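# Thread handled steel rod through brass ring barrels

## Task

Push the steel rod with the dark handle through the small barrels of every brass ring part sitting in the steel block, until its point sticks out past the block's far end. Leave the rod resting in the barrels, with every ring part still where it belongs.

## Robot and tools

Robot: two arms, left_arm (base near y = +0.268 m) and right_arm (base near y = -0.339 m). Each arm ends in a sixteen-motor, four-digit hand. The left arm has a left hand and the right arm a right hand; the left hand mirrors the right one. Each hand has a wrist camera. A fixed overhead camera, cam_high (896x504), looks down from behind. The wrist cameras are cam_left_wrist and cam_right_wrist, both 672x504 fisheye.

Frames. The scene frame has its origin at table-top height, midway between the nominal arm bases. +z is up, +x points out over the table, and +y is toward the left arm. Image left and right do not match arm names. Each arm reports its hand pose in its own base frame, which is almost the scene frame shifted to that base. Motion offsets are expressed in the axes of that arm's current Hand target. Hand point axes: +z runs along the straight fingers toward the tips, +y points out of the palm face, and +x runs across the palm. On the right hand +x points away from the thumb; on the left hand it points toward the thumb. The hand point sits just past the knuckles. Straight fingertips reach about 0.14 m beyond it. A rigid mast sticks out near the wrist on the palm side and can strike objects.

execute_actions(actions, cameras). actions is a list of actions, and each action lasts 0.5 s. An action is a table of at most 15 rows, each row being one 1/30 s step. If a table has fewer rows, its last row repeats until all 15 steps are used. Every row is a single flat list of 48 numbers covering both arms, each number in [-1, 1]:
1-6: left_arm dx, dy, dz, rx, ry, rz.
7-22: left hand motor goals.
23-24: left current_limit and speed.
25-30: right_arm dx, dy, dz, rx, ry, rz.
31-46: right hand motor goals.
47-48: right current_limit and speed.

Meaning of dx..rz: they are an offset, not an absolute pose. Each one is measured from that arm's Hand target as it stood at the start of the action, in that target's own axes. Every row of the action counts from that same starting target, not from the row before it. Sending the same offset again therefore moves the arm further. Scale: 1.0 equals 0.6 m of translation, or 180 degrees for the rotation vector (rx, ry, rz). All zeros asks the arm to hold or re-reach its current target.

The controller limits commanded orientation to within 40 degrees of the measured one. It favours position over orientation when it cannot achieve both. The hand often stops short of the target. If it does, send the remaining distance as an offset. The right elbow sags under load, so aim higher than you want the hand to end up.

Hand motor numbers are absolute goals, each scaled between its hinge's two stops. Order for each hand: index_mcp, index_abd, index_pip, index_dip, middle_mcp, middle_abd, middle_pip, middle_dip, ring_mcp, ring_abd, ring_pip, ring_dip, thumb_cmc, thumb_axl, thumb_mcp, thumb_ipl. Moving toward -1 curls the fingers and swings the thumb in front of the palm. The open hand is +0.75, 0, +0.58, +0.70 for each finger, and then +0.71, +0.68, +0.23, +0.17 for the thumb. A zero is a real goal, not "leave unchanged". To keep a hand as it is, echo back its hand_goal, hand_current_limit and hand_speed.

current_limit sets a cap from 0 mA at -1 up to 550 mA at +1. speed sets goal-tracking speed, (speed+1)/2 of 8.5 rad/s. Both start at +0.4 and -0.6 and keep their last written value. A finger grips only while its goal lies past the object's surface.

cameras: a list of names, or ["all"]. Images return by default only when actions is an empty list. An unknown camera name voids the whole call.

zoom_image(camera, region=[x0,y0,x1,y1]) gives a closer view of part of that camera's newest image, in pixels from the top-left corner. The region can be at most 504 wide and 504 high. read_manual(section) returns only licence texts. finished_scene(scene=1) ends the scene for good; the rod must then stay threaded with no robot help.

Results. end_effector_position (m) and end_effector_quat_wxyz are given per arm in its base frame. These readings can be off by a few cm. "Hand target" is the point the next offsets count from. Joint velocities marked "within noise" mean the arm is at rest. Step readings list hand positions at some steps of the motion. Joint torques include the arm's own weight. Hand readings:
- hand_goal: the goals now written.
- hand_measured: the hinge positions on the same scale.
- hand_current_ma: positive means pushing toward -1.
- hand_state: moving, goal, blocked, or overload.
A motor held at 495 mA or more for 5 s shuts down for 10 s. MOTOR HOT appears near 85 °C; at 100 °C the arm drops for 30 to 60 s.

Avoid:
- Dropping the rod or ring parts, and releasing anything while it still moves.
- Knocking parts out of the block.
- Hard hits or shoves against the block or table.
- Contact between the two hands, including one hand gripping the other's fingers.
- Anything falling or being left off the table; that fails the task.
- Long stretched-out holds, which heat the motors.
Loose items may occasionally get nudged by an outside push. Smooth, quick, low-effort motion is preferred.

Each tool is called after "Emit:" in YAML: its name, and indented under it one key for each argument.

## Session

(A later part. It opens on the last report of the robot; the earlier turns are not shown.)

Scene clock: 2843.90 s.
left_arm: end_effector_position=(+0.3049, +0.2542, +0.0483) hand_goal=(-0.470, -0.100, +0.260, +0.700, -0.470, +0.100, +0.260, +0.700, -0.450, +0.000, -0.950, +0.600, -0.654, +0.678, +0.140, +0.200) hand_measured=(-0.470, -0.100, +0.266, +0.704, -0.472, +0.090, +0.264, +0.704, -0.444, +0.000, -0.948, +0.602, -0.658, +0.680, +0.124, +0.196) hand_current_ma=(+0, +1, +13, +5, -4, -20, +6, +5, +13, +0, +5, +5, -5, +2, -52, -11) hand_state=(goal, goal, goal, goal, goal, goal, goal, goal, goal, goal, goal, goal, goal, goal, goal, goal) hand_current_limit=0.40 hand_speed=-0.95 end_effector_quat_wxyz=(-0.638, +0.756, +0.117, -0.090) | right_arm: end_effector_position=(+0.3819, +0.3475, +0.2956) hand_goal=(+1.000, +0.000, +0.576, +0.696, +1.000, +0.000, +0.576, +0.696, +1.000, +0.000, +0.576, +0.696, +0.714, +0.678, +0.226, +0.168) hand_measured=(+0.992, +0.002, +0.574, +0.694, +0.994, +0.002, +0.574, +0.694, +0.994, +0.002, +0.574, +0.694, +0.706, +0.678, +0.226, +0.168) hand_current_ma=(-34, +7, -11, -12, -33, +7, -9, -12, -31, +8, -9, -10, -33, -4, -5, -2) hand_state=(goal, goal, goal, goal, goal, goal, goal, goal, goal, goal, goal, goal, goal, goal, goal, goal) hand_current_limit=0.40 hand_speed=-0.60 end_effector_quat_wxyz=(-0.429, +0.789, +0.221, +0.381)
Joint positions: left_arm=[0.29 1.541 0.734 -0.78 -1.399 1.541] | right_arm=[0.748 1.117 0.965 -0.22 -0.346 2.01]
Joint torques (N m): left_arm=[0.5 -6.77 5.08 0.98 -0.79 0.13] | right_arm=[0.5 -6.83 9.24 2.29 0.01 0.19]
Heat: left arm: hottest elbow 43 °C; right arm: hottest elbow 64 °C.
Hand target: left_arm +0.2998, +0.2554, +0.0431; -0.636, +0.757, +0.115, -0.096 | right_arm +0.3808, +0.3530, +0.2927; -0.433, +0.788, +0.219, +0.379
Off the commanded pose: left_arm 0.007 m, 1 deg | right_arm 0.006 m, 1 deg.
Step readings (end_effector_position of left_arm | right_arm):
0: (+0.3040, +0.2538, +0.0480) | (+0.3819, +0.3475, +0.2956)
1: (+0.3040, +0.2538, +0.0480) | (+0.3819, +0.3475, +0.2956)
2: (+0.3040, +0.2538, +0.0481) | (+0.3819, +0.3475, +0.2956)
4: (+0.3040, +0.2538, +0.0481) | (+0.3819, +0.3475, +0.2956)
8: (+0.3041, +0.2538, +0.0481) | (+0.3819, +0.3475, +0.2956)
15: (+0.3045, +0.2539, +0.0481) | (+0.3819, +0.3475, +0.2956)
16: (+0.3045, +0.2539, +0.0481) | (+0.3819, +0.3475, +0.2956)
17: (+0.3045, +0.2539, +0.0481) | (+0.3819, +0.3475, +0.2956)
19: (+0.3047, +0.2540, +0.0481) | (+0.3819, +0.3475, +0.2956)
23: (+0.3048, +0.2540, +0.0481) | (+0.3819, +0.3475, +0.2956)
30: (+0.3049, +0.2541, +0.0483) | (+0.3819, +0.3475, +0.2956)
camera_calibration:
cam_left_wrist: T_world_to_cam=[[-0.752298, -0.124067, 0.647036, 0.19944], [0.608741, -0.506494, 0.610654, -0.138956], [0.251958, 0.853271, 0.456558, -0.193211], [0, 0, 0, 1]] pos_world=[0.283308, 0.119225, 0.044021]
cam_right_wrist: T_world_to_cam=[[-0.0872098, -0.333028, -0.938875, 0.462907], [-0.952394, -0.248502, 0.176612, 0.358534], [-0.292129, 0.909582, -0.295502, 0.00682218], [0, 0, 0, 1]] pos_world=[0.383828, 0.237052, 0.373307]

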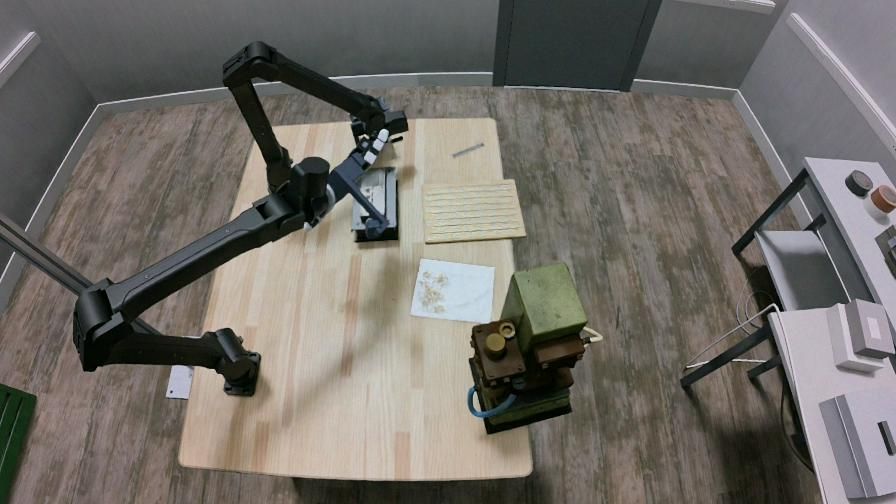

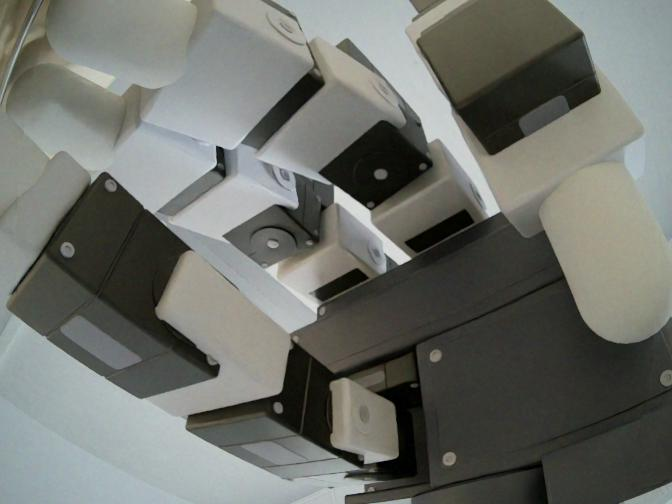

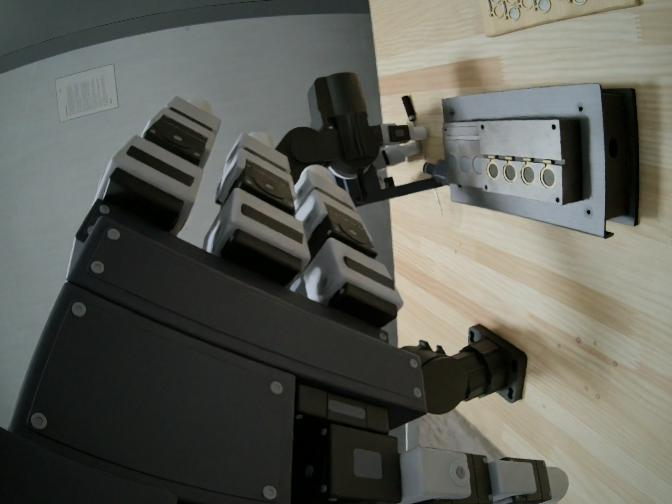

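Emit:
execute_actions:
  actions:
    - [[0,-0.1067,-0.0186,0,0,0,-0.40,-0.1,0.26,0.7,-0.40,0.1,0.26,0.7,-0.45,0,-0.95,0.6,-0.655,0.678,0.19,0.2,0.4,-0.8,0,0,0,0,0,0,1,0,0.576,0.696,1,0,0.576,0.696,1,0,0.576,0.696,0.714,0.678,0.226,0.168,0.4,-0.6]]
    - [[0.0805,0.0265,0.0229,-0.0284,-0.0369,-0.0082,-0.37,-0.1,0.26,0.7,-0.37,0.1,0.26,0.7,-0.45,0,-0.95,0.6,-0.655,0.678,0.22,0.2,0.4,-0.8,0,0,0,0,0,0,1,0,0.576,0.696,1,0,0.576,0.696,1,0,0.576,0.696,0.714,0.678,0.226,0.168,0.4,-0.6]]
  cameras: ["all"]

Emit:
zoom_image:
  camera: "cam_right_wrist"
  region: [350, 70, 470, 160]

Emit:
zoom_image:
  camera: "cam_high"
  region: [340, 100, 420, 160]

Scene clock: 2907.70 s.
left_arm: end_effector_position=(+0.3238, +0.2686, +0.0761) hand_goal=(-0.370, -0.100, +0.260, +0.700, -0.370, +0.100, +0.260, +0.700, -0.450, +0.000, -0.950, +0.600, -0.654, +0.678, +0.220, +0.200) hand_measured=(-0.370, -0.098, +0.266, +0.702, -0.372, +0.090, +0.262, +0.702, -0.444, +0.000, -0.948, +0.602, -0.654, +0.680, +0.216, +0.198) hand_current_ma=(+0, +2, +10, +5, -5, -18, +5, +5, +12, +0, +5, +5, -1, +2, -9, -6) hand_state=(goal, goal, goal, goal, goal, goal, goal, goal, goal, goal, goal, goal, goal, goal, goal, goal) hand_current_limit=0.40 hand_speed=-0.80 end_effector_quat_wxyz=(-0.592, +0.782, +0.140, -0.135) | right_arm: end_effector_position=(+0.3819, +0.3475, +0.2956) hand_goal=(+1.000, +0.000, +0.576, +0.696, +1.000, +0.000, +0.576, +0.696, +1.000, +0.000, +0.576, +0.696, +0.714, +0.678, +0.226, +0.168) hand_measured=(+0.992, +0.002, +0.574, +0.694, +0.994, +0.002, +0.574, +0.694, +0.994, +0.002, +0.574, +0.694, +0.706, +0.678, +0.226, +0.168) hand_current_ma=(-34, +7, -11, -12, -33, +7, -9, -12, -31, +8, -9, -10, -33, -4, -5, -2) hand_state=(goal, goal, goal, goal, goal, goal, goal, goal, goal, goal, goal, goal, goal, goal, goal, goal) hand_current_limit=0.40 hand_speed=-0.60 end_effector_quat_wxyz=(-0.429, +0.789, +0.221, +0.381)
Joint positions: left_arm=[0.34 1.591 0.941 -1.144 -1.298 1.387] | right_arm=[0.748 1.117 0.965 -0.22 -0.346 2.01]
Joint torques (N m): left_arm=[0.56 -8 10.4 -0.34 -0.8 -0.11] | right_arm=[0.5 -6.95 9.24 2.29 0.01 0.19]
Heat: left arm: hottest elbow 42 °C; right arm: hottest elbow 64 °C.
Hand target: left_arm +0.3425, +0.2800, +0.0899; -0.595, +0.776, +0.165, -0.127 | right_arm +0.3808, +0.3530, +0.2927; -0.433, +0.788, +0.219, +0.379
Off the commanded pose: left_arm 0.026 m, 3 deg | right_arm 0.006 m, 1 deg.
Step readings (end_effector_position of left_arm | right_arm):
0: (+0.3049, +0.2542, +0.0483) | (+0.3819, +0.3475, +0.2956)
1: (+0.3049, +0.2541, +0.0483) | (+0.3819, +0.3475, +0.2956)
2: (+0.3042, +0.2539, +0.0489) | (+0.3819, +0.3475, +0.2956)
4: (+0.2997, +0.2522, +0.0547) | (+0.3819, +0.3475, +0.2956)
8: (+0.2931, +0.2501, +0.0793) | (+0.3819, +0.3475, +0.2956)
15: (+0.2852, +0.2478, +0.0916) | (+0.3819, +0.3475, +0.2956)
16: (+0.2848, +0.2473, +0.0912) | (+0.3819, +0.3475, +0.2956)
17: (+0.2858, +0.2463, +0.0892) | (+0.3819, +0.3475, +0.2956)
19: (+0.2934, +0.2473, +0.0839) | (+0.3819, +0.3475, +0.2956)
23: (+0.3152, +0.2609, +0.0788) | (+0.3819, +0.3475, +0.2956)
30: (+0.3227, +0.2675, +0.0757) | (+0.3819, +0.3475, +0.2956)
camera_calibration:
cam_left_wrist: T_world_to_cam=[[-0.724806, -0.122284, 0.678014, 0.185732], [0.665677, -0.377944, 0.643454, -0.215576], [0.177567, 0.917717, 0.355337, -0.208499], [0, 0, 0, 1]] pos_world=[0.315146, 0.132579, 0.0868724]
cam_right_wrist: T_world_to_cam=[[-0.0872098, -0.333028, -0.938875, 0.462907], [-0.952394, -0.248502, 0.176612, 0.358534], [-0.292129, 0.909582, -0.295502, 0.00682218], [0, 0, 0, 1]] pos_world=[0.383828, 0.237052, 0.373307]

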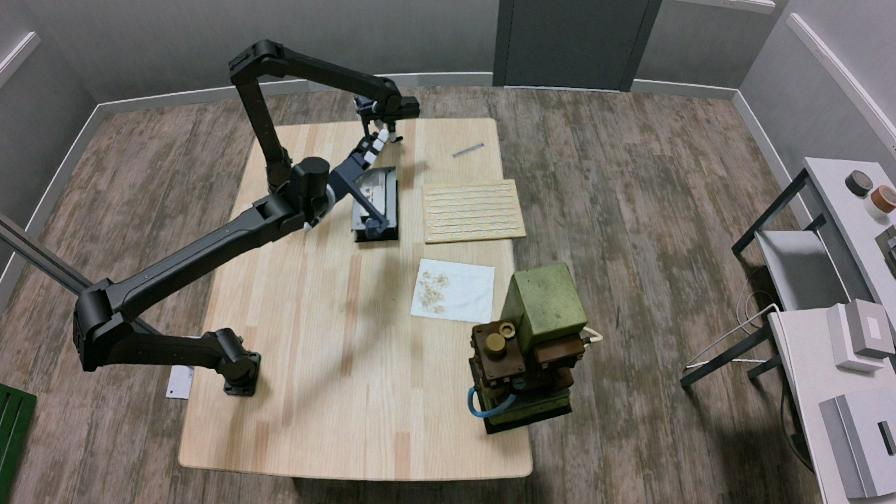

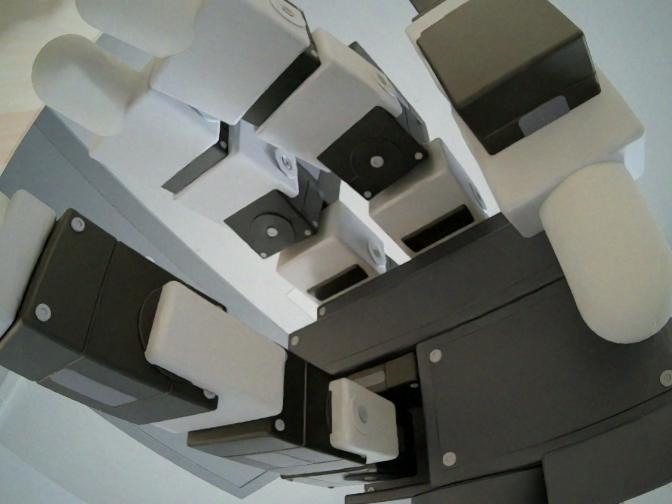

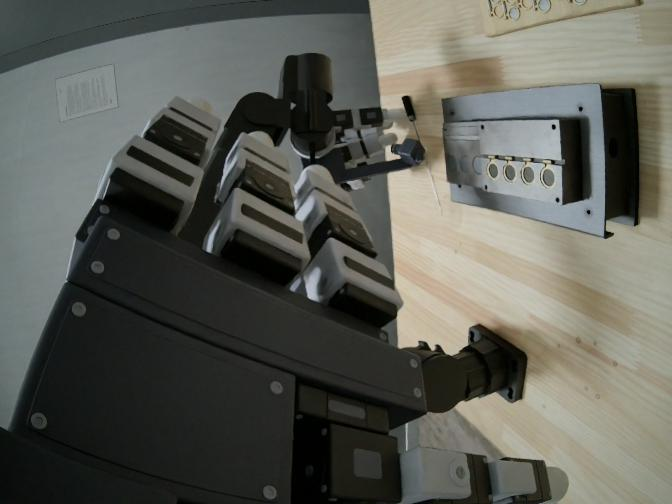

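Scaled by 4.200 from the camera's 672x504 image, which has a finer 960x720 frame.

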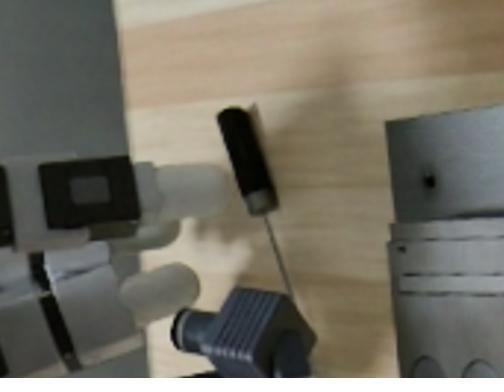

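Scaled by 6.300 from the camera's 896x504 image, which has a finer 1280x720 frame.

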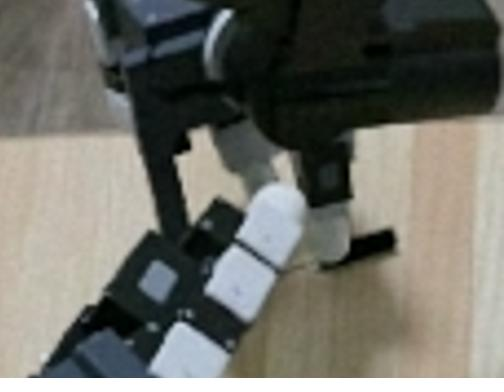

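Emit:
zoom_image:
  camera: "cam_right_wrist"
  region: [390, 80, 490, 230]

Emit:
zoom_image:
  camera: "cam_high"
  region: [350, 120, 420, 180]

Scaled by 3.360 from the camera's 672x504 image, which has a finer 960x720 frame.

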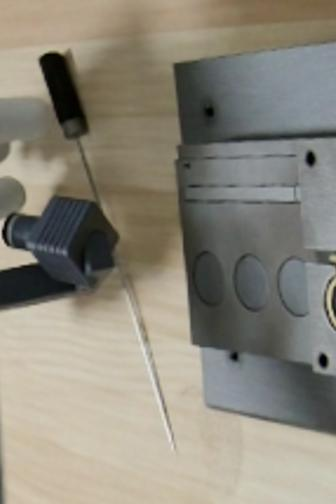

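Scaled by 7.200 from the camera's 896x504 image, which has a finer 1280x720 frame.

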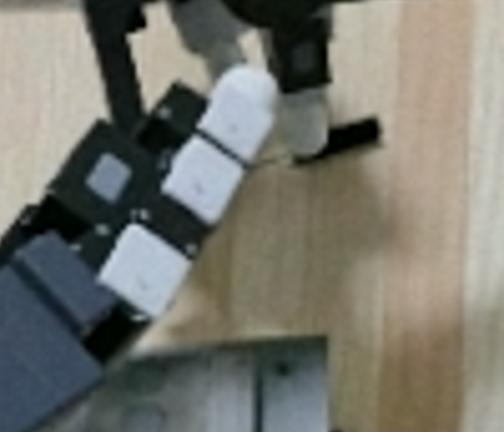

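Emit:
execute_actions:
  actions:
    - [[0.0448,0.0038,-0.0078,0,0,0,-0.20,-0.1,-0.1,0.7,-0.20,0.1,-0.1,0.7,-0.45,0,-0.95,0.6,-0.655,0.678,0.22,0.2,0.4,-0.8,0,0,0,0,0,0,1,0,0.576,0.696,1,0,0.576,0.696,1,0,0.576,0.696,0.714,0.678,0.226,0.168,0.4,-0.6]]
  cameras: ["cam_right_wrist"]

Emit:
zoom_image:
  camera: "cam_right_wrist"
  region: [350, 70, 470, 160]

Scene clock: 2968.33 s.
left_arm: end_effector_position=(+0.3486, +0.2779, +0.0756) hand_goal=(-0.200, -0.100, -0.100, +0.700, -0.200, +0.100, -0.100, +0.700, -0.450, +0.000, -0.950, +0.600, -0.654, +0.678, +0.220, +0.200) hand_measured=(-0.202, -0.098, -0.094, +0.702, -0.204, +0.096, -0.094, +0.702, -0.444, +0.000, -0.948, +0.602, -0.654, +0.680, +0.216, +0.198) hand_current_ma=(-5, +2, +12, +4, -6, -5, +10, +5, +12, +0, +5, +5, -1, +2, -9, -6) hand_state=(goal, goal, goal, goal, goal, goal, goal, goal, goal, goal, goal, goal, goal, goal, goal, goal) hand_current_limit=0.40 hand_speed=-0.80 end_effector_quat_wxyz=(-0.592, +0.780, +0.148, -0.142) | right_arm: end_effector_position=(+0.3819, +0.3475, +0.2956) hand_goal=(+1.000, +0.000, +0.576, +0.696, +1.000, +0.000, +0.576, +0.696, +1.000, +0.000, +0.576, +0.696, +0.714, +0.678, +0.226, +0.168) hand_measured=(+0.992, +0.002, +0.574, +0.694, +0.994, +0.002, +0.574, +0.694, +0.994, +0.002, +0.574, +0.694, +0.706, +0.678, +0.226, +0.168) hand_current_ma=(-34, +7, -11, -12, -33, +7, -9, -12, -31, +8, -9, -10, -33, -4, -5, -2) hand_state=(goal, goal, goal, goal, goal, goal, goal, goal, goal, goal, goal, goal, goal, goal, goal, goal) hand_current_limit=0.40 hand_speed=-0.60 end_effector_quat_wxyz=(-0.429, +0.789, +0.221, +0.381)
Joint positions: left_arm=[0.34 1.676 1.043 -1.242 -1.295 1.304] | right_arm=[0.748 1.117 0.965 -0.22 -0.346 2.01]
Joint torques (N m): left_arm=[0.03 -9.11 10.44 -0.4 -0.82 -0.07] | right_arm=[0.5 -6.89 9.24 2.29 0.01 0.19]
Heat: left arm: hottest elbow 48 °C; right arm: hottest elbow 64 °C.
Hand target: left_arm +0.3692, +0.2863, +0.0889; -0.595, +0.776, +0.165, -0.127 | right_arm +0.3808, +0.3530, +0.2927; -0.433, +0.788, +0.219, +0.379
Off the commanded pose: left_arm 0.026 m, 3 deg | right_arm 0.006 m, 1 deg.
Step readings (end_effector_position of left_arm | right_arm):
0: (+0.3239, +0.2686, +0.0761) | (+0.3819, +0.3475, +0.2956)
1: (+0.3241, +0.2687, +0.0763) | (+0.3819, +0.3475, +0.2956)
2: (+0.3249, +0.2688, +0.0763) | (+0.3819, +0.3475, +0.2956)
4: (+0.3294, +0.2703, +0.0765) | (+0.3819, +0.3475, +0.2956)
8: (+0.3446, +0.2758, +0.0761) | (+0.3819, +0.3475, +0.2956)
15: (+0.3483, +0.2776, +0.0753) | (+0.3819, +0.3475, +0.2956)
camera_calibration:
cam_right_wrist: T_world_to_cam=[[-0.0872098, -0.333028, -0.938875, 0.462907], [-0.952394, -0.248502, 0.176612, 0.358534], [-0.292129, 0.909582, -0.295502, 0.00682218], [0, 0, 0, 1]] pos_world=[0.383828, 0.237052, 0.373307]
Images, in order (width x height): cam_right_wrist 672x504.

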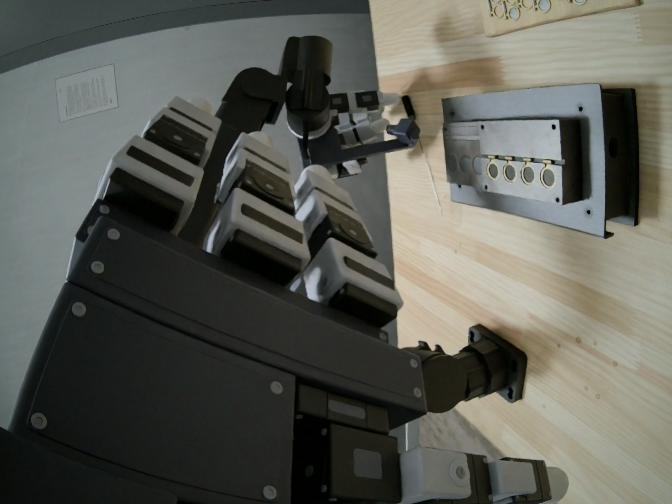

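Scaled by 4.200 from the camera's 672x504 image, which has a finer 960x720 frame.

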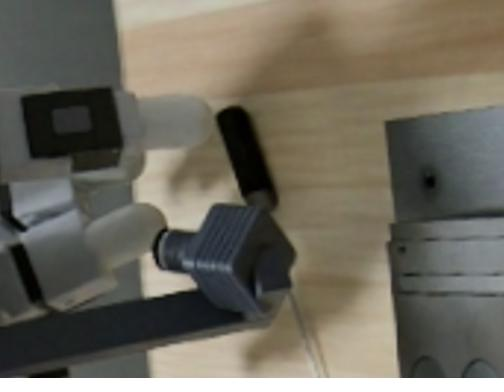

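Emit:
execute_actions:
  actions:
    - [[-0.0158,0.073,0.0105,0,0,0,-0.20,-0.1,-0.1,0.7,-0.20,0.1,-0.1,0.7,-0.45,0,-0.95,0.6,-0.655,0.678,0.22,0.2,0.4,-0.8,0,0,0,0,0,0,1,0,0.576,0.696,1,0,0.576,0.696,1,0,0.576,0.696,0.714,0.678,0.226,0.168,0.4,-0.6]]
  cameras: ["cam_right_wrist","cam_high"]

Emit:
zoom_image:
  camera: "cam_right_wrist"
  region: [350, 70, 470, 160]

Emit:
zoom_image:
  camera: "cam_high"
  region: [350, 110, 420, 170]

Scene clock: 2977.33 s.
left_arm: end_effector_position=(+0.3557, +0.2808, +0.0447) hand_goal=(-0.200, -0.100, -0.100, +0.700, -0.200, +0.100, -0.100, +0.700, -0.450, +0.000, -0.950, +0.600, -0.654, +0.678, +0.220, +0.200) hand_measured=(-0.202, -0.098, -0.094, +0.702, -0.204, +0.096, -0.096, +0.702, -0.444, +0.000, -0.948, +0.602, -0.654, +0.680, +0.216, +0.198) hand_current_ma=(-5, +2, +12, +4, -6, -5, +9, +5, +12, +0, +5, +5, -1, +2, -9, -6) hand_state=(goal, goal, goal, goal, goal, goal, goal, goal, goal, goal, goal, goal, goal, goal, goal, goal) hand_current_limit=0.40 hand_speed=-0.80 end_effector_quat_wxyz=(-0.592, +0.777, +0.163, -0.138) | right_arm: end_effector_position=(+0.3819, +0.3475, +0.2956) hand_goal=(+1.000, +0.000, +0.576, +0.696, +1.000, +0.000, +0.576, +0.696, +1.000, +0.000, +0.576, +0.696, +0.714, +0.678, +0.226, +0.168) hand_measured=(+0.992, +0.002, +0.574, +0.694, +0.994, +0.002, +0.574, +0.694, +0.994, +0.002, +0.574, +0.694, +0.706, +0.678, +0.226, +0.168) hand_current_ma=(-34, +7, -11, -12, -33, +7, -9, -12, -31, +8, -9, -10, -33, -4, -5, -2) hand_state=(goal, goal, goal, goal, goal, goal, goal, goal, goal, goal, goal, goal, goal, goal, goal, goal) hand_current_limit=0.40 hand_speed=-0.60 end_effector_quat_wxyz=(-0.429, +0.789, +0.221, +0.381)
Joint positions: left_arm=[0.34 1.752 1.043 -1.202 -1.291 1.24] | right_arm=[0.748 1.117 0.965 -0.22 -0.346 2.01]
Joint torques (N m): left_arm=[-1.08 -10.58 6.02 0.44 -0.83 -0.04] | right_arm=[0.56 -6.95 9.24 2.3 0.01 0.19]
Heat: left arm: hottest elbow 49 °C; right arm: hottest elbow 64 °C.
Hand target: left_arm +0.3627, +0.2776, +0.0449; -0.595, +0.776, +0.165, -0.127 | right_arm +0.3808, +0.3530, +0.2927; -0.433, +0.788, +0.219, +0.379
Off the commanded pose: left_arm 0.008 m, 1 deg | right_arm 0.006 m, 1 deg.
Step readings (end_effector_position of left_arm | right_arm):
0: (+0.3486, +0.2780, +0.0756) | (+0.3819, +0.3475, +0.2956)
1: (+0.3487, +0.2780, +0.0756) | (+0.3819, +0.3475, +0.2956)
2: (+0.3489, +0.2781, +0.0747) | (+0.3819, +0.3475, +0.2956)
4: (+0.3511, +0.2790, +0.0703) | (+0.3819, +0.3475, +0.2956)
8: (+0.3543, +0.2800, +0.0539) | (+0.3819, +0.3475, +0.2956)
15: (+0.3551, +0.2805, +0.0446) | (+0.3819, +0.3475, +0.2956)
camera_calibration:
cam_right_wrist: T_world_to_cam=[[-0.0872098, -0.333028, -0.938875, 0.462907], [-0.952394, -0.248502, 0.176612, 0.358534], [-0.292129, 0.909582, -0.295502, 0.00682218], [0, 0, 0, 1]] pos_world=[0.383828, 0.237052, 0.373307]
Images, in order (width x height): cam_high 896x504, cam_right_wrist 672x504.

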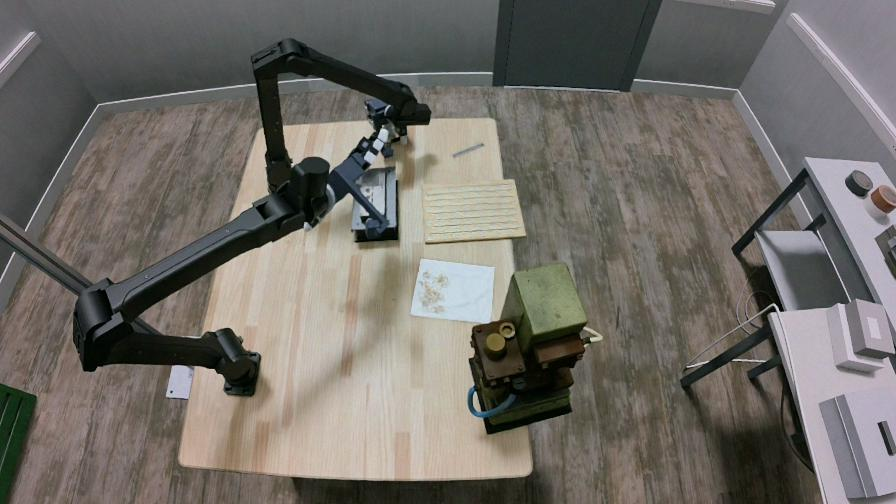

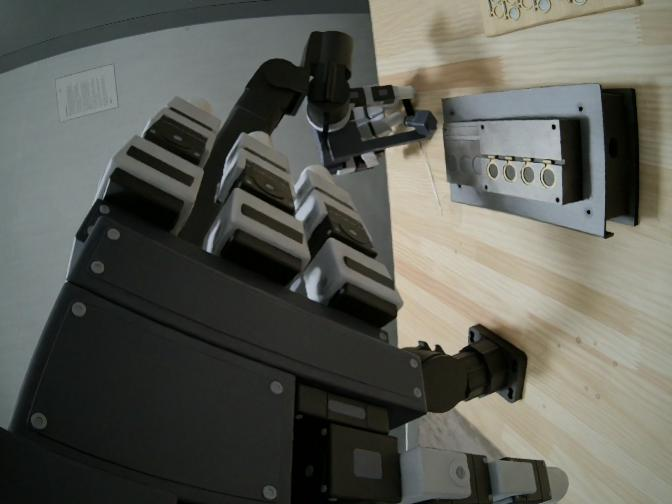

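Scaled by 4.200 from the camera's 672x504 image, which has a finer 960x720 frame.

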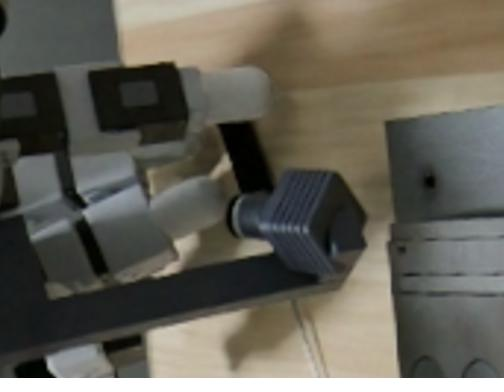

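Scaled by 7.200 from the camera's 896x504 image, which has a finer 1280x720 frame.

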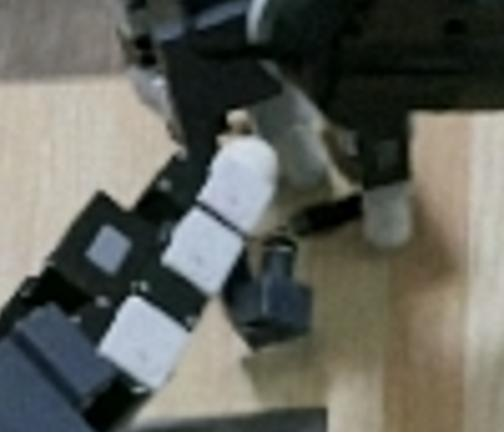

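Emit:
execute_actions:
  actions:
    - [[-0.0365,-0.0008,0.0028,0,0,0,-0.20,-0.1,-0.1,0.7,-0.20,0.1,-0.1,0.7,-0.45,0,-0.95,0.6,-0.655,0.678,0.22,0.2,0.4,-0.8,0,0,0,0,0,0,1,0,0.576,0.696,1,0,0.576,0.696,1,0,0.576,0.696,0.714,0.678,0.226,0.168,0.4,-0.6]]
  cameras: ["cam_right_wrist"]

Emit:
zoom_image:
  camera: "cam_right_wrist"
  region: [350, 70, 470, 160]

Scene clock: 2994.50 s.
left_arm: end_effector_position=(+0.3381, +0.2750, +0.0398) hand_goal=(-0.200, -0.100, -0.100, +0.700, -0.200, +0.100, -0.100, +0.700, -0.450, +0.000, -0.950, +0.600, -0.654, +0.678, +0.220, +0.200) hand_measured=(-0.204, -0.096, -0.102, +0.700, -0.204, +0.102, -0.102, +0.700, -0.444, +0.000, -0.948, +0.602, -0.654, +0.680, +0.216, +0.198) hand_current_ma=(-7, +4, -2, +0, -6, +3, -1, +0, +12, +0, +5, +5, -1, +2, -9, -6) hand_state=(goal, goal, goal, goal, goal, goal, goal, goal, goal, goal, goal, goal, goal, goal, goal, goal) hand_current_limit=0.40 hand_speed=-0.80 end_effector_quat_wxyz=(-0.593, +0.776, +0.162, -0.141) | right_arm: end_effector_position=(+0.3819, +0.3475, +0.2956) hand_goal=(+1.000, +0.000, +0.576, +0.696, +1.000, +0.000, +0.576, +0.696, +1.000, +0.000, +0.576, +0.696, +0.714, +0.678, +0.226, +0.168) hand_measured=(+0.992, +0.002, +0.574, +0.694, +0.994, +0.002, +0.574, +0.694, +0.994, +0.002, +0.574, +0.694, +0.706, +0.678, +0.226, +0.168) hand_current_ma=(-34, +7, -11, -12, -33, +7, -9, -12, -31, +8, -9, -10, -33, -4, -5, -2) hand_state=(goal, goal, goal, goal, goal, goal, goal, goal, goal, goal, goal, goal, goal, goal, goal, goal) hand_current_limit=0.40 hand_speed=-0.60 end_effector_quat_wxyz=(-0.429, +0.789, +0.221, +0.381)
Joint positions: left_arm=[0.34 1.729 0.989 -1.189 -1.293 1.226] | right_arm=[0.748 1.117 0.965 -0.22 -0.346 2.01]
Joint torques (N m): left_arm=[-1.2 -11.4 5.08 0.39 -0.74 -0.06] | right_arm=[0.44 -6.89 9.24 2.29 0 0.2]
Heat: left arm: hottest elbow 47 °C; right arm: hottest elbow 64 °C.
Hand target: left_arm +0.3420, +0.2703, +0.0450; -0.595, +0.776, +0.166, -0.127 | right_arm +0.3808, +0.3530, +0.2927; -0.433, +0.788, +0.219, +0.379
Off the commanded pose: left_arm 0.008 m, 2 deg | right_arm 0.006 m, 1 deg.
Step readings (end_effector_position of left_arm | right_arm):
0: (+0.3557, +0.2808, +0.0447) | (+0.3819, +0.3475, +0.2956)
1: (+0.3557, +0.2808, +0.0447) | (+0.3819, +0.3475, +0.2956)
2: (+0.3553, +0.2806, +0.0443) | (+0.3819, +0.3475, +0.2956)
4: (+0.3517, +0.2794, +0.0422) | (+0.3819, +0.3475, +0.2956)
8: (+0.3416, +0.2762, +0.0398) | (+0.3819, +0.3475, +0.2956)
15: (+0.3379, +0.2749, +0.0398) | (+0.3819, +0.3475, +0.2956)
camera_calibration:
cam_right_wrist: T_world_to_cam=[[-0.0872098, -0.333028, -0.938875, 0.462907], [-0.952394, -0.248502, 0.176612, 0.358534], [-0.292129, 0.909582, -0.295502, 0.00682218], [0, 0, 0, 1]] pos_world=[0.383828, 0.237052, 0.373307]
Images, in order (width x height): cam_right_wrist 672x504.

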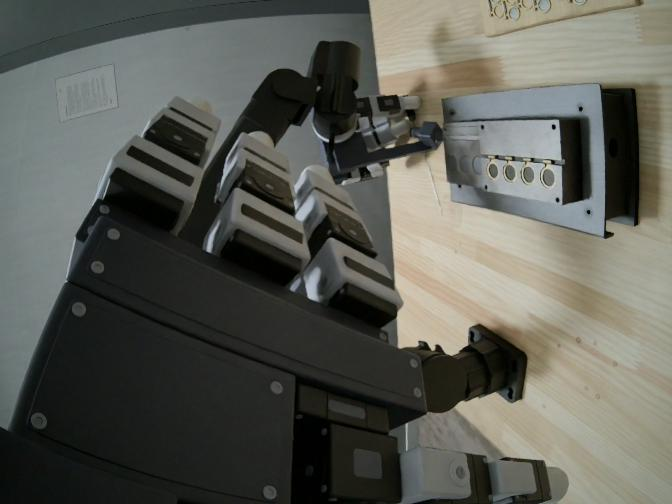

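Scaled by 4.200 from the camera's 672x504 image, which has a finer 960x720 frame.

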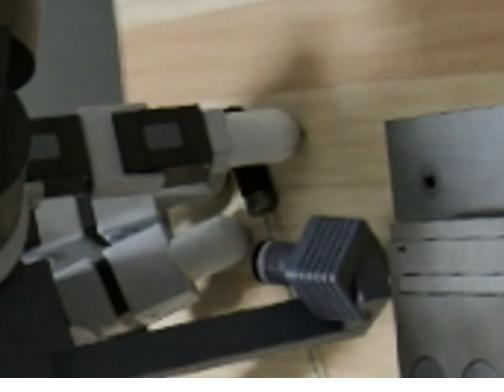

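Emit:
execute_actions:
  actions:
    - [[0.026,-0.007,-0.0127,0,0,0,-0.20,-0.1,-0.1,0.7,-0.20,0.1,-0.1,0.7,-0.45,0,-0.95,0.6,-0.655,0.678,0.22,0.2,0.4,-0.8,0,0,0,0,0,0,1,0,0.576,0.696,1,0,0.576,0.696,1,0,0.576,0.696,0.714,0.678,0.226,0.168,0.4,-0.6]]
  cameras: ["cam_right_wrist"]

Emit:
zoom_image:
  camera: "cam_right_wrist"
  region: [350, 70, 470, 160]

Scene clock: 3004.40 s.
left_arm: end_effector_position=(+0.3359, +0.2694, +0.0405) hand_goal=(-0.200, -0.100, -0.100, +0.700, -0.200, +0.100, -0.100, +0.700, -0.450, +0.000, -0.950, +0.600, -0.654, +0.678, +0.220, +0.200) hand_measured=(-0.202, -0.098, -0.102, +0.700, -0.202, +0.102, -0.102, +0.700, -0.444, +0.000, -0.948, +0.602, -0.654, +0.680, +0.216, +0.198) hand_current_ma=(-5, +4, -2, +0, -5, +2, -1, +0, +12, +0, +5, +5, -1, +2, -9, -6) hand_state=(goal, goal, goal, goal, goal, goal, goal, goal, goal, goal, goal, goal, goal, goal, goal, goal) hand_current_limit=0.40 hand_speed=-0.80 end_effector_quat_wxyz=(-0.592, +0.777, +0.157, -0.145) | right_arm: end_effector_position=(+0.3819, +0.3475, +0.2956) hand_goal=(+1.000, +0.000, +0.576, +0.696, +1.000, +0.000, +0.576, +0.696, +1.000, +0.000, +0.576, +0.696, +0.714, +0.678, +0.226, +0.168) hand_measured=(+0.992, +0.002, +0.574, +0.694, +0.994, +0.002, +0.574, +0.694, +0.994, +0.002, +0.574, +0.694, +0.706, +0.678, +0.226, +0.168) hand_current_ma=(-34, +7, -11, -12, -33, +7, -9, -12, -31, +8, -9, -10, -33, -4, -5, -2) hand_state=(goal, goal, goal, goal, goal, goal, goal, goal, goal, goal, goal, goal, goal, goal, goal, goal) hand_current_limit=0.40 hand_speed=-0.60 end_effector_quat_wxyz=(-0.429, +0.789, +0.221, +0.381)
Joint positions: left_arm=[0.329 1.729 0.989 -1.226 -1.288 1.203] | right_arm=[0.748 1.117 0.965 -0.22 -0.346 2.01]
Joint torques (N m): left_arm=[-1.32 -9.35 9.26 -0.62 -0.75 -0.03] | right_arm=[0.5 -6.89 9.22 2.29 0.01 0.19]
Heat: left arm: hottest elbow 46 °C; right arm: hottest elbow 64 °C.
Hand target: left_arm +0.3588, +0.2709, +0.0511; -0.595, +0.776, +0.165, -0.127 | right_arm +0.3808, +0.3530, +0.2927; -0.433, +0.788, +0.219, +0.379
Off the commanded pose: left_arm 0.025 m, 2 deg | right_arm 0.006 m, 1 deg.
Step readings (end_effector_position of left_arm | right_arm):
0: (+0.3381, +0.2750, +0.0398) | (+0.3819, +0.3475, +0.2956)
1: (+0.3381, +0.2750, +0.0398) | (+0.3819, +0.3475, +0.2956)
2: (+0.3382, +0.2748, +0.0398) | (+0.3819, +0.3475, +0.2956)
4: (+0.3378, +0.2739, +0.0398) | (+0.3819, +0.3475, +0.2956)
8: (+0.3366, +0.2713, +0.0399) | (+0.3819, +0.3475, +0.2956)
15: (+0.3360, +0.2695, +0.0403) | (+0.3819, +0.3475, +0.2956)
camera_calibration:
cam_right_wrist: T_world_to_cam=[[-0.0872098, -0.333028, -0.938875, 0.462907], [-0.952394, -0.248502, 0.176612, 0.358534], [-0.292129, 0.909582, -0.295502, 0.00682218], [0, 0, 0, 1]] pos_world=[0.383828, 0.237052, 0.373307]
Images, in order (width x height): cam_right_wrist 672x504.

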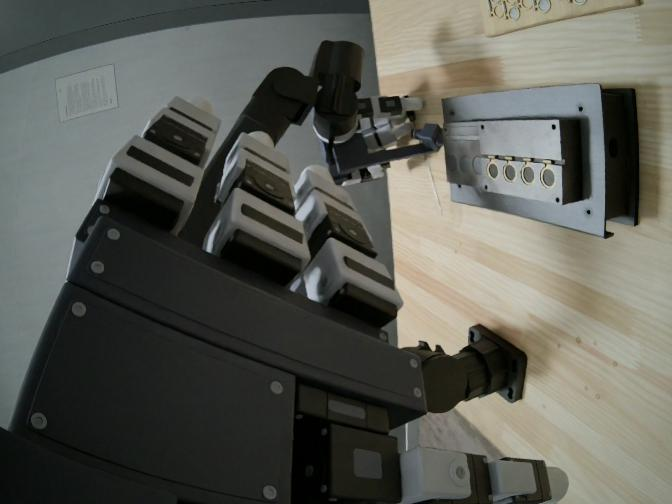

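Scaled by 4.200 from the camera's 672x504 image, which has a finer 960x720 frame.

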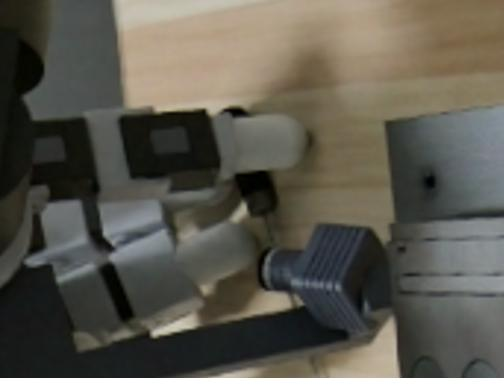

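Emit:
execute_actions:
  actions:
    - [[0.010,0.0002,-0.0007,0,0,0,-0.20,-0.1,-0.1,0.7,-0.20,0.1,-0.1,0.7,-0.45,0,-0.95,0.6,-0.655,0.678,0.22,0.2,0.4,-0.8,0,0,0,0,0,0,1,0,0.576,0.696,1,0,0.576,0.696,1,0,0.576,0.696,0.714,0.678,0.226,0.168,0.4,-0.6]]
  cameras: ["cam_right_wrist"]

Emit:
zoom_image:
  camera: "cam_right_wrist"
  region: [350, 70, 470, 160]

Scene clock: 3011.97 s.
left_arm: end_effector_position=(+0.3409, +0.2710, +0.0411) hand_goal=(-0.200, -0.100, -0.100, +0.700, -0.200, +0.100, -0.100, +0.700, -0.450, +0.000, -0.950, +0.600, -0.654, +0.678, +0.220, +0.200) hand_measured=(-0.202, -0.098, -0.102, +0.700, -0.202, +0.102, -0.102, +0.700, -0.444, +0.000, -0.948, +0.602, -0.654, +0.680, +0.216, +0.198) hand_current_ma=(-5, +4, -2, +0, -5, +2, -1, +0, +12, +0, +5, +5, -1, +2, -9, -6) hand_state=(goal, goal, goal, goal, goal, goal, goal, goal, goal, goal, goal, goal, goal, goal, goal, goal) hand_current_limit=0.40 hand_speed=-0.80 end_effector_quat_wxyz=(-0.592, +0.777, +0.158, -0.144) | right_arm: end_effector_position=(+0.3819, +0.3475, +0.2956) hand_goal=(+1.000, +0.000, +0.576, +0.696, +1.000, +0.000, +0.576, +0.696, +1.000, +0.000, +0.576, +0.696, +0.714, +0.678, +0.226, +0.168) hand_measured=(+0.992, +0.002, +0.574, +0.694, +0.994, +0.002, +0.574, +0.694, +0.994, +0.002, +0.574, +0.694, +0.706, +0.678, +0.226, +0.168) hand_current_ma=(-34, +7, -11, -12, -33, +7, -9, -12, -31, +8, -9, -10, -33, -4, -5, -2) hand_state=(goal, goal, goal, goal, goal, goal, goal, goal, goal, goal, goal, goal, goal, goal, goal, goal) hand_current_limit=0.40 hand_speed=-0.60 end_effector_quat_wxyz=(-0.429, +0.789, +0.221, +0.381)
Joint positions: left_arm=[0.329 1.737 1.004 -1.231 -1.288 1.202] | right_arm=[0.748 1.117 0.965 -0.22 -0.346 2.01]
Joint torques (N m): left_arm=[-1.61 -9.76 9.48 -0.55 -0.78 -0.04] | right_arm=[0.56 -6.89 9.24 2.28 0.01 0.19]
Heat: left arm: hottest elbow 46 °C; right arm: hottest elbow 64 °C.
Hand target: left_arm +0.3646, +0.2729, +0.0511; -0.595, +0.776, +0.165, -0.127 | right_arm +0.3808, +0.3530, +0.2927; -0.433, +0.788, +0.219, +0.379
Off the commanded pose: left_arm 0.026 m, 2 deg | right_arm 0.006 m, 1 deg.
Step readings (end_effector_position of left_arm | right_arm):
0: (+0.3359, +0.2694, +0.0405) | (+0.3819, +0.3475, +0.2956)
1: (+0.3359, +0.2694, +0.0405) | (+0.3819, +0.3475, +0.2956)
2: (+0.3359, +0.2694, +0.0405) | (+0.3819, +0.3475, +0.2956)
4: (+0.3364, +0.2695, +0.0405) | (+0.3819, +0.3475, +0.2956)
8: (+0.3398, +0.2707, +0.0411) | (+0.3819, +0.3475, +0.2956)
15: (+0.3411, +0.2711, +0.0414) | (+0.3819, +0.3475, +0.2956)
camera_calibration:
cam_right_wrist: T_world_to_cam=[[-0.0872098, -0.333028, -0.938875, 0.462907], [-0.952394, -0.248502, 0.176612, 0.358534], [-0.292129, 0.909582, -0.295502, 0.00682218], [0, 0, 0, 1]] pos_world=[0.383828, 0.237052, 0.373307]
Images, in order (width x height): cam_right_wrist 672x504.

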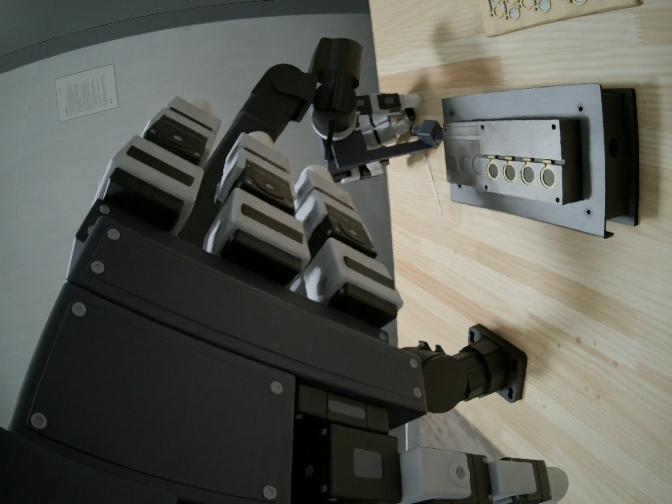

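Scaled by 4.200 from the camera's 672x504 image, which has a finer 960x720 frame.

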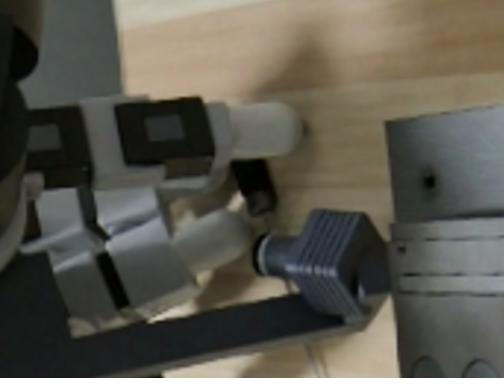

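Emit:
execute_actions:
  actions:
    - [[0.011,0.0002,0.002,0,0,0,-0.20,-0.1,-0.1,0.7,-0.20,0.1,-0.1,0.7,-0.45,0,-0.95,0.6,-0.655,0.678,0.22,0.2,0.4,-0.8,0,0,0,0,0,0,1,0,0.576,0.696,1,0,0.576,0.696,1,0,0.576,0.696,0.714,0.678,0.226,0.168,0.4,-0.6]]
  cameras: ["cam_right_wrist","cam_high","cam_left_wrist"]

Emit:
zoom_image:
  camera: "cam_right_wrist"
  region: [350, 70, 470, 160]

Emit:
zoom_image:
  camera: "cam_high"
  region: [350, 110, 420, 170]

Scene clock: 3019.20 s.
left_arm: end_effector_position=(+0.3472, +0.2732, +0.0408) hand_goal=(-0.200, -0.100, -0.100, +0.700, -0.200, +0.100, -0.100, +0.700, -0.450, +0.000, -0.950, +0.600, -0.654, +0.678, +0.220, +0.200) hand_measured=(-0.202, -0.098, -0.102, +0.700, -0.202, +0.102, -0.102, +0.700, -0.444, +0.000, -0.948, +0.602, -0.654, +0.680, +0.216, +0.198) hand_current_ma=(-5, +4, -2, +0, -5, +2, -1, +0, +12, +0, +5, +5, -1, +2, -9, -6) hand_state=(goal, goal, goal, goal, goal, goal, goal, goal, goal, goal, goal, goal, goal, goal, goal, goal) hand_current_limit=0.40 hand_speed=-0.80 end_effector_quat_wxyz=(-0.592, +0.777, +0.159, -0.143) | right_arm: end_effector_position=(+0.3819, +0.3475, +0.2956) hand_goal=(+1.000, +0.000, +0.576, +0.696, +1.000, +0.000, +0.576, +0.696, +1.000, +0.000, +0.576, +0.696, +0.714, +0.678, +0.226, +0.168) hand_measured=(+0.992, +0.002, +0.574, +0.694, +0.994, +0.002, +0.574, +0.694, +0.994, +0.002, +0.574, +0.694, +0.706, +0.678, +0.226, +0.168) hand_current_ma=(-34, +7, -11, -12, -33, +7, -9, -12, -31, +8, -9, -10, -33, -4, -5, -2) hand_state=(goal, goal, goal, goal, goal, goal, goal, goal, goal, goal, goal, goal, goal, goal, goal, goal) hand_current_limit=0.40 hand_speed=-0.60 end_effector_quat_wxyz=(-0.429, +0.789, +0.221, +0.381)
Joint positions: left_arm=[0.329 1.75 1.021 -1.231 -1.288 1.202] | right_arm=[0.748 1.117 0.965 -0.22 -0.346 2.01]
Joint torques (N m): left_arm=[-1.08 -8.76 9.47 -0.36 -0.83 0.04] | right_arm=[0.5 -6.89 9.24 2.29 0.01 0.19]
Heat: left arm: hottest elbow 47 °C; right arm: hottest elbow 64 °C.
Hand target: left_arm +0.3701, +0.2766, +0.0507; -0.595, +0.776, +0.165, -0.127 | right_arm +0.3808, +0.3530, +0.2927; -0.433, +0.788, +0.219, +0.379
Off the commanded pose: left_arm 0.025 m, 2 deg | right_arm 0.006 m, 1 deg.
Step readings (end_effector_position of left_arm | right_arm):
0: (+0.3409, +0.2710, +0.0411) | (+0.3819, +0.3475, +0.2956)
1: (+0.3409, +0.2710, +0.0411) | (+0.3819, +0.3475, +0.2956)
2: (+0.3410, +0.2711, +0.0410) | (+0.3819, +0.3475, +0.2956)
4: (+0.3422, +0.2715, +0.0409) | (+0.3819, +0.3475, +0.2956)
8: (+0.3460, +0.2728, +0.0407) | (+0.3819, +0.3475, +0.2956)
15: (+0.3472, +0.2732, +0.0409) | (+0.3819, +0.3475, +0.2956)
camera_calibration:
cam_left_wrist: T_world_to_cam=[[-0.725907, -0.157857, 0.669433, 0.237603], [0.674137, -0.356283, 0.646994, -0.215633], [0.136375, 0.920947, 0.365045, -0.191329], [0, 0, 0, 1]] pos_world=[0.343936, 0.136885, 0.0502976]
cam_right_wrist: T_world_to_cam=[[-0.0872098, -0.333028, -0.938875, 0.462907], [-0.952394, -0.248502, 0.176612, 0.358534], [-0.292129, 0.909582, -0.295502, 0.00682218], [0, 0, 0, 1]] pos_world=[0.383828, 0.237052, 0.373307]

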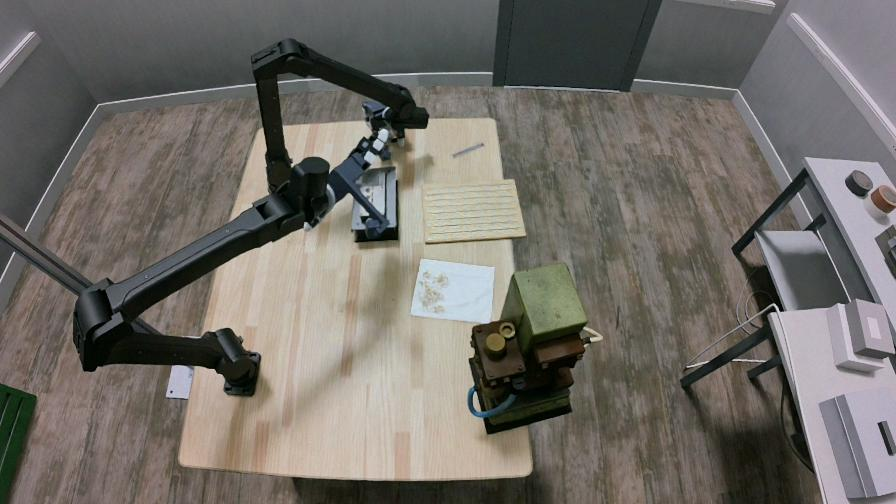

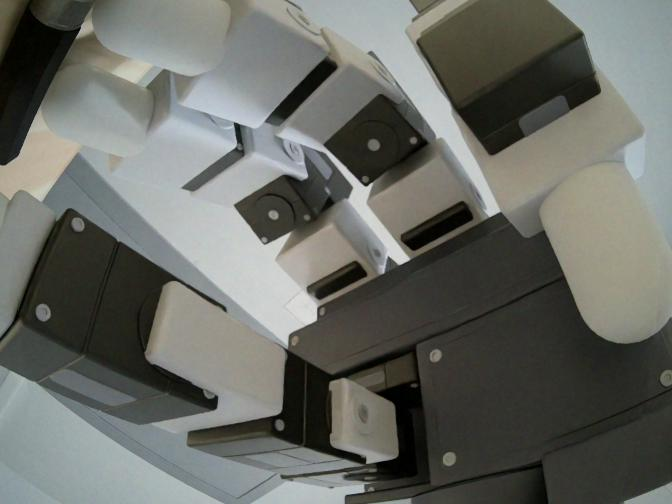

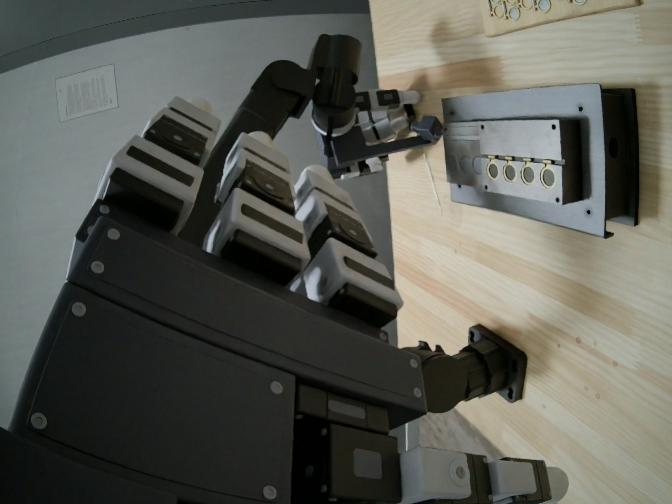

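Scaled by 4.200 from the camera's 672x504 image, which has a finer 960x720 frame.

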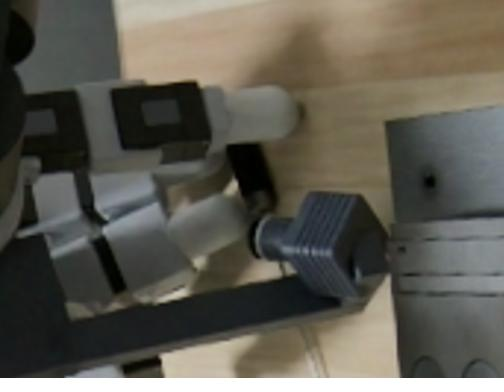

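Scaled by 7.200 from the camera's 896x504 image, which has a finer 1280x720 frame.

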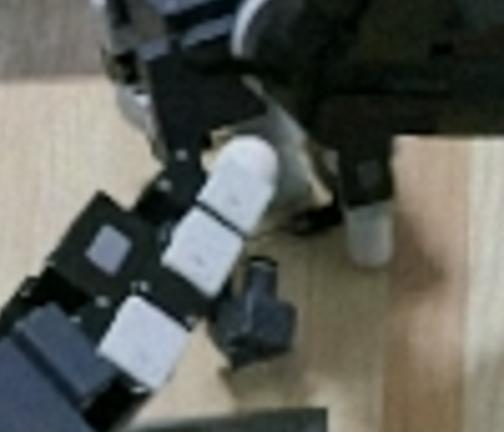

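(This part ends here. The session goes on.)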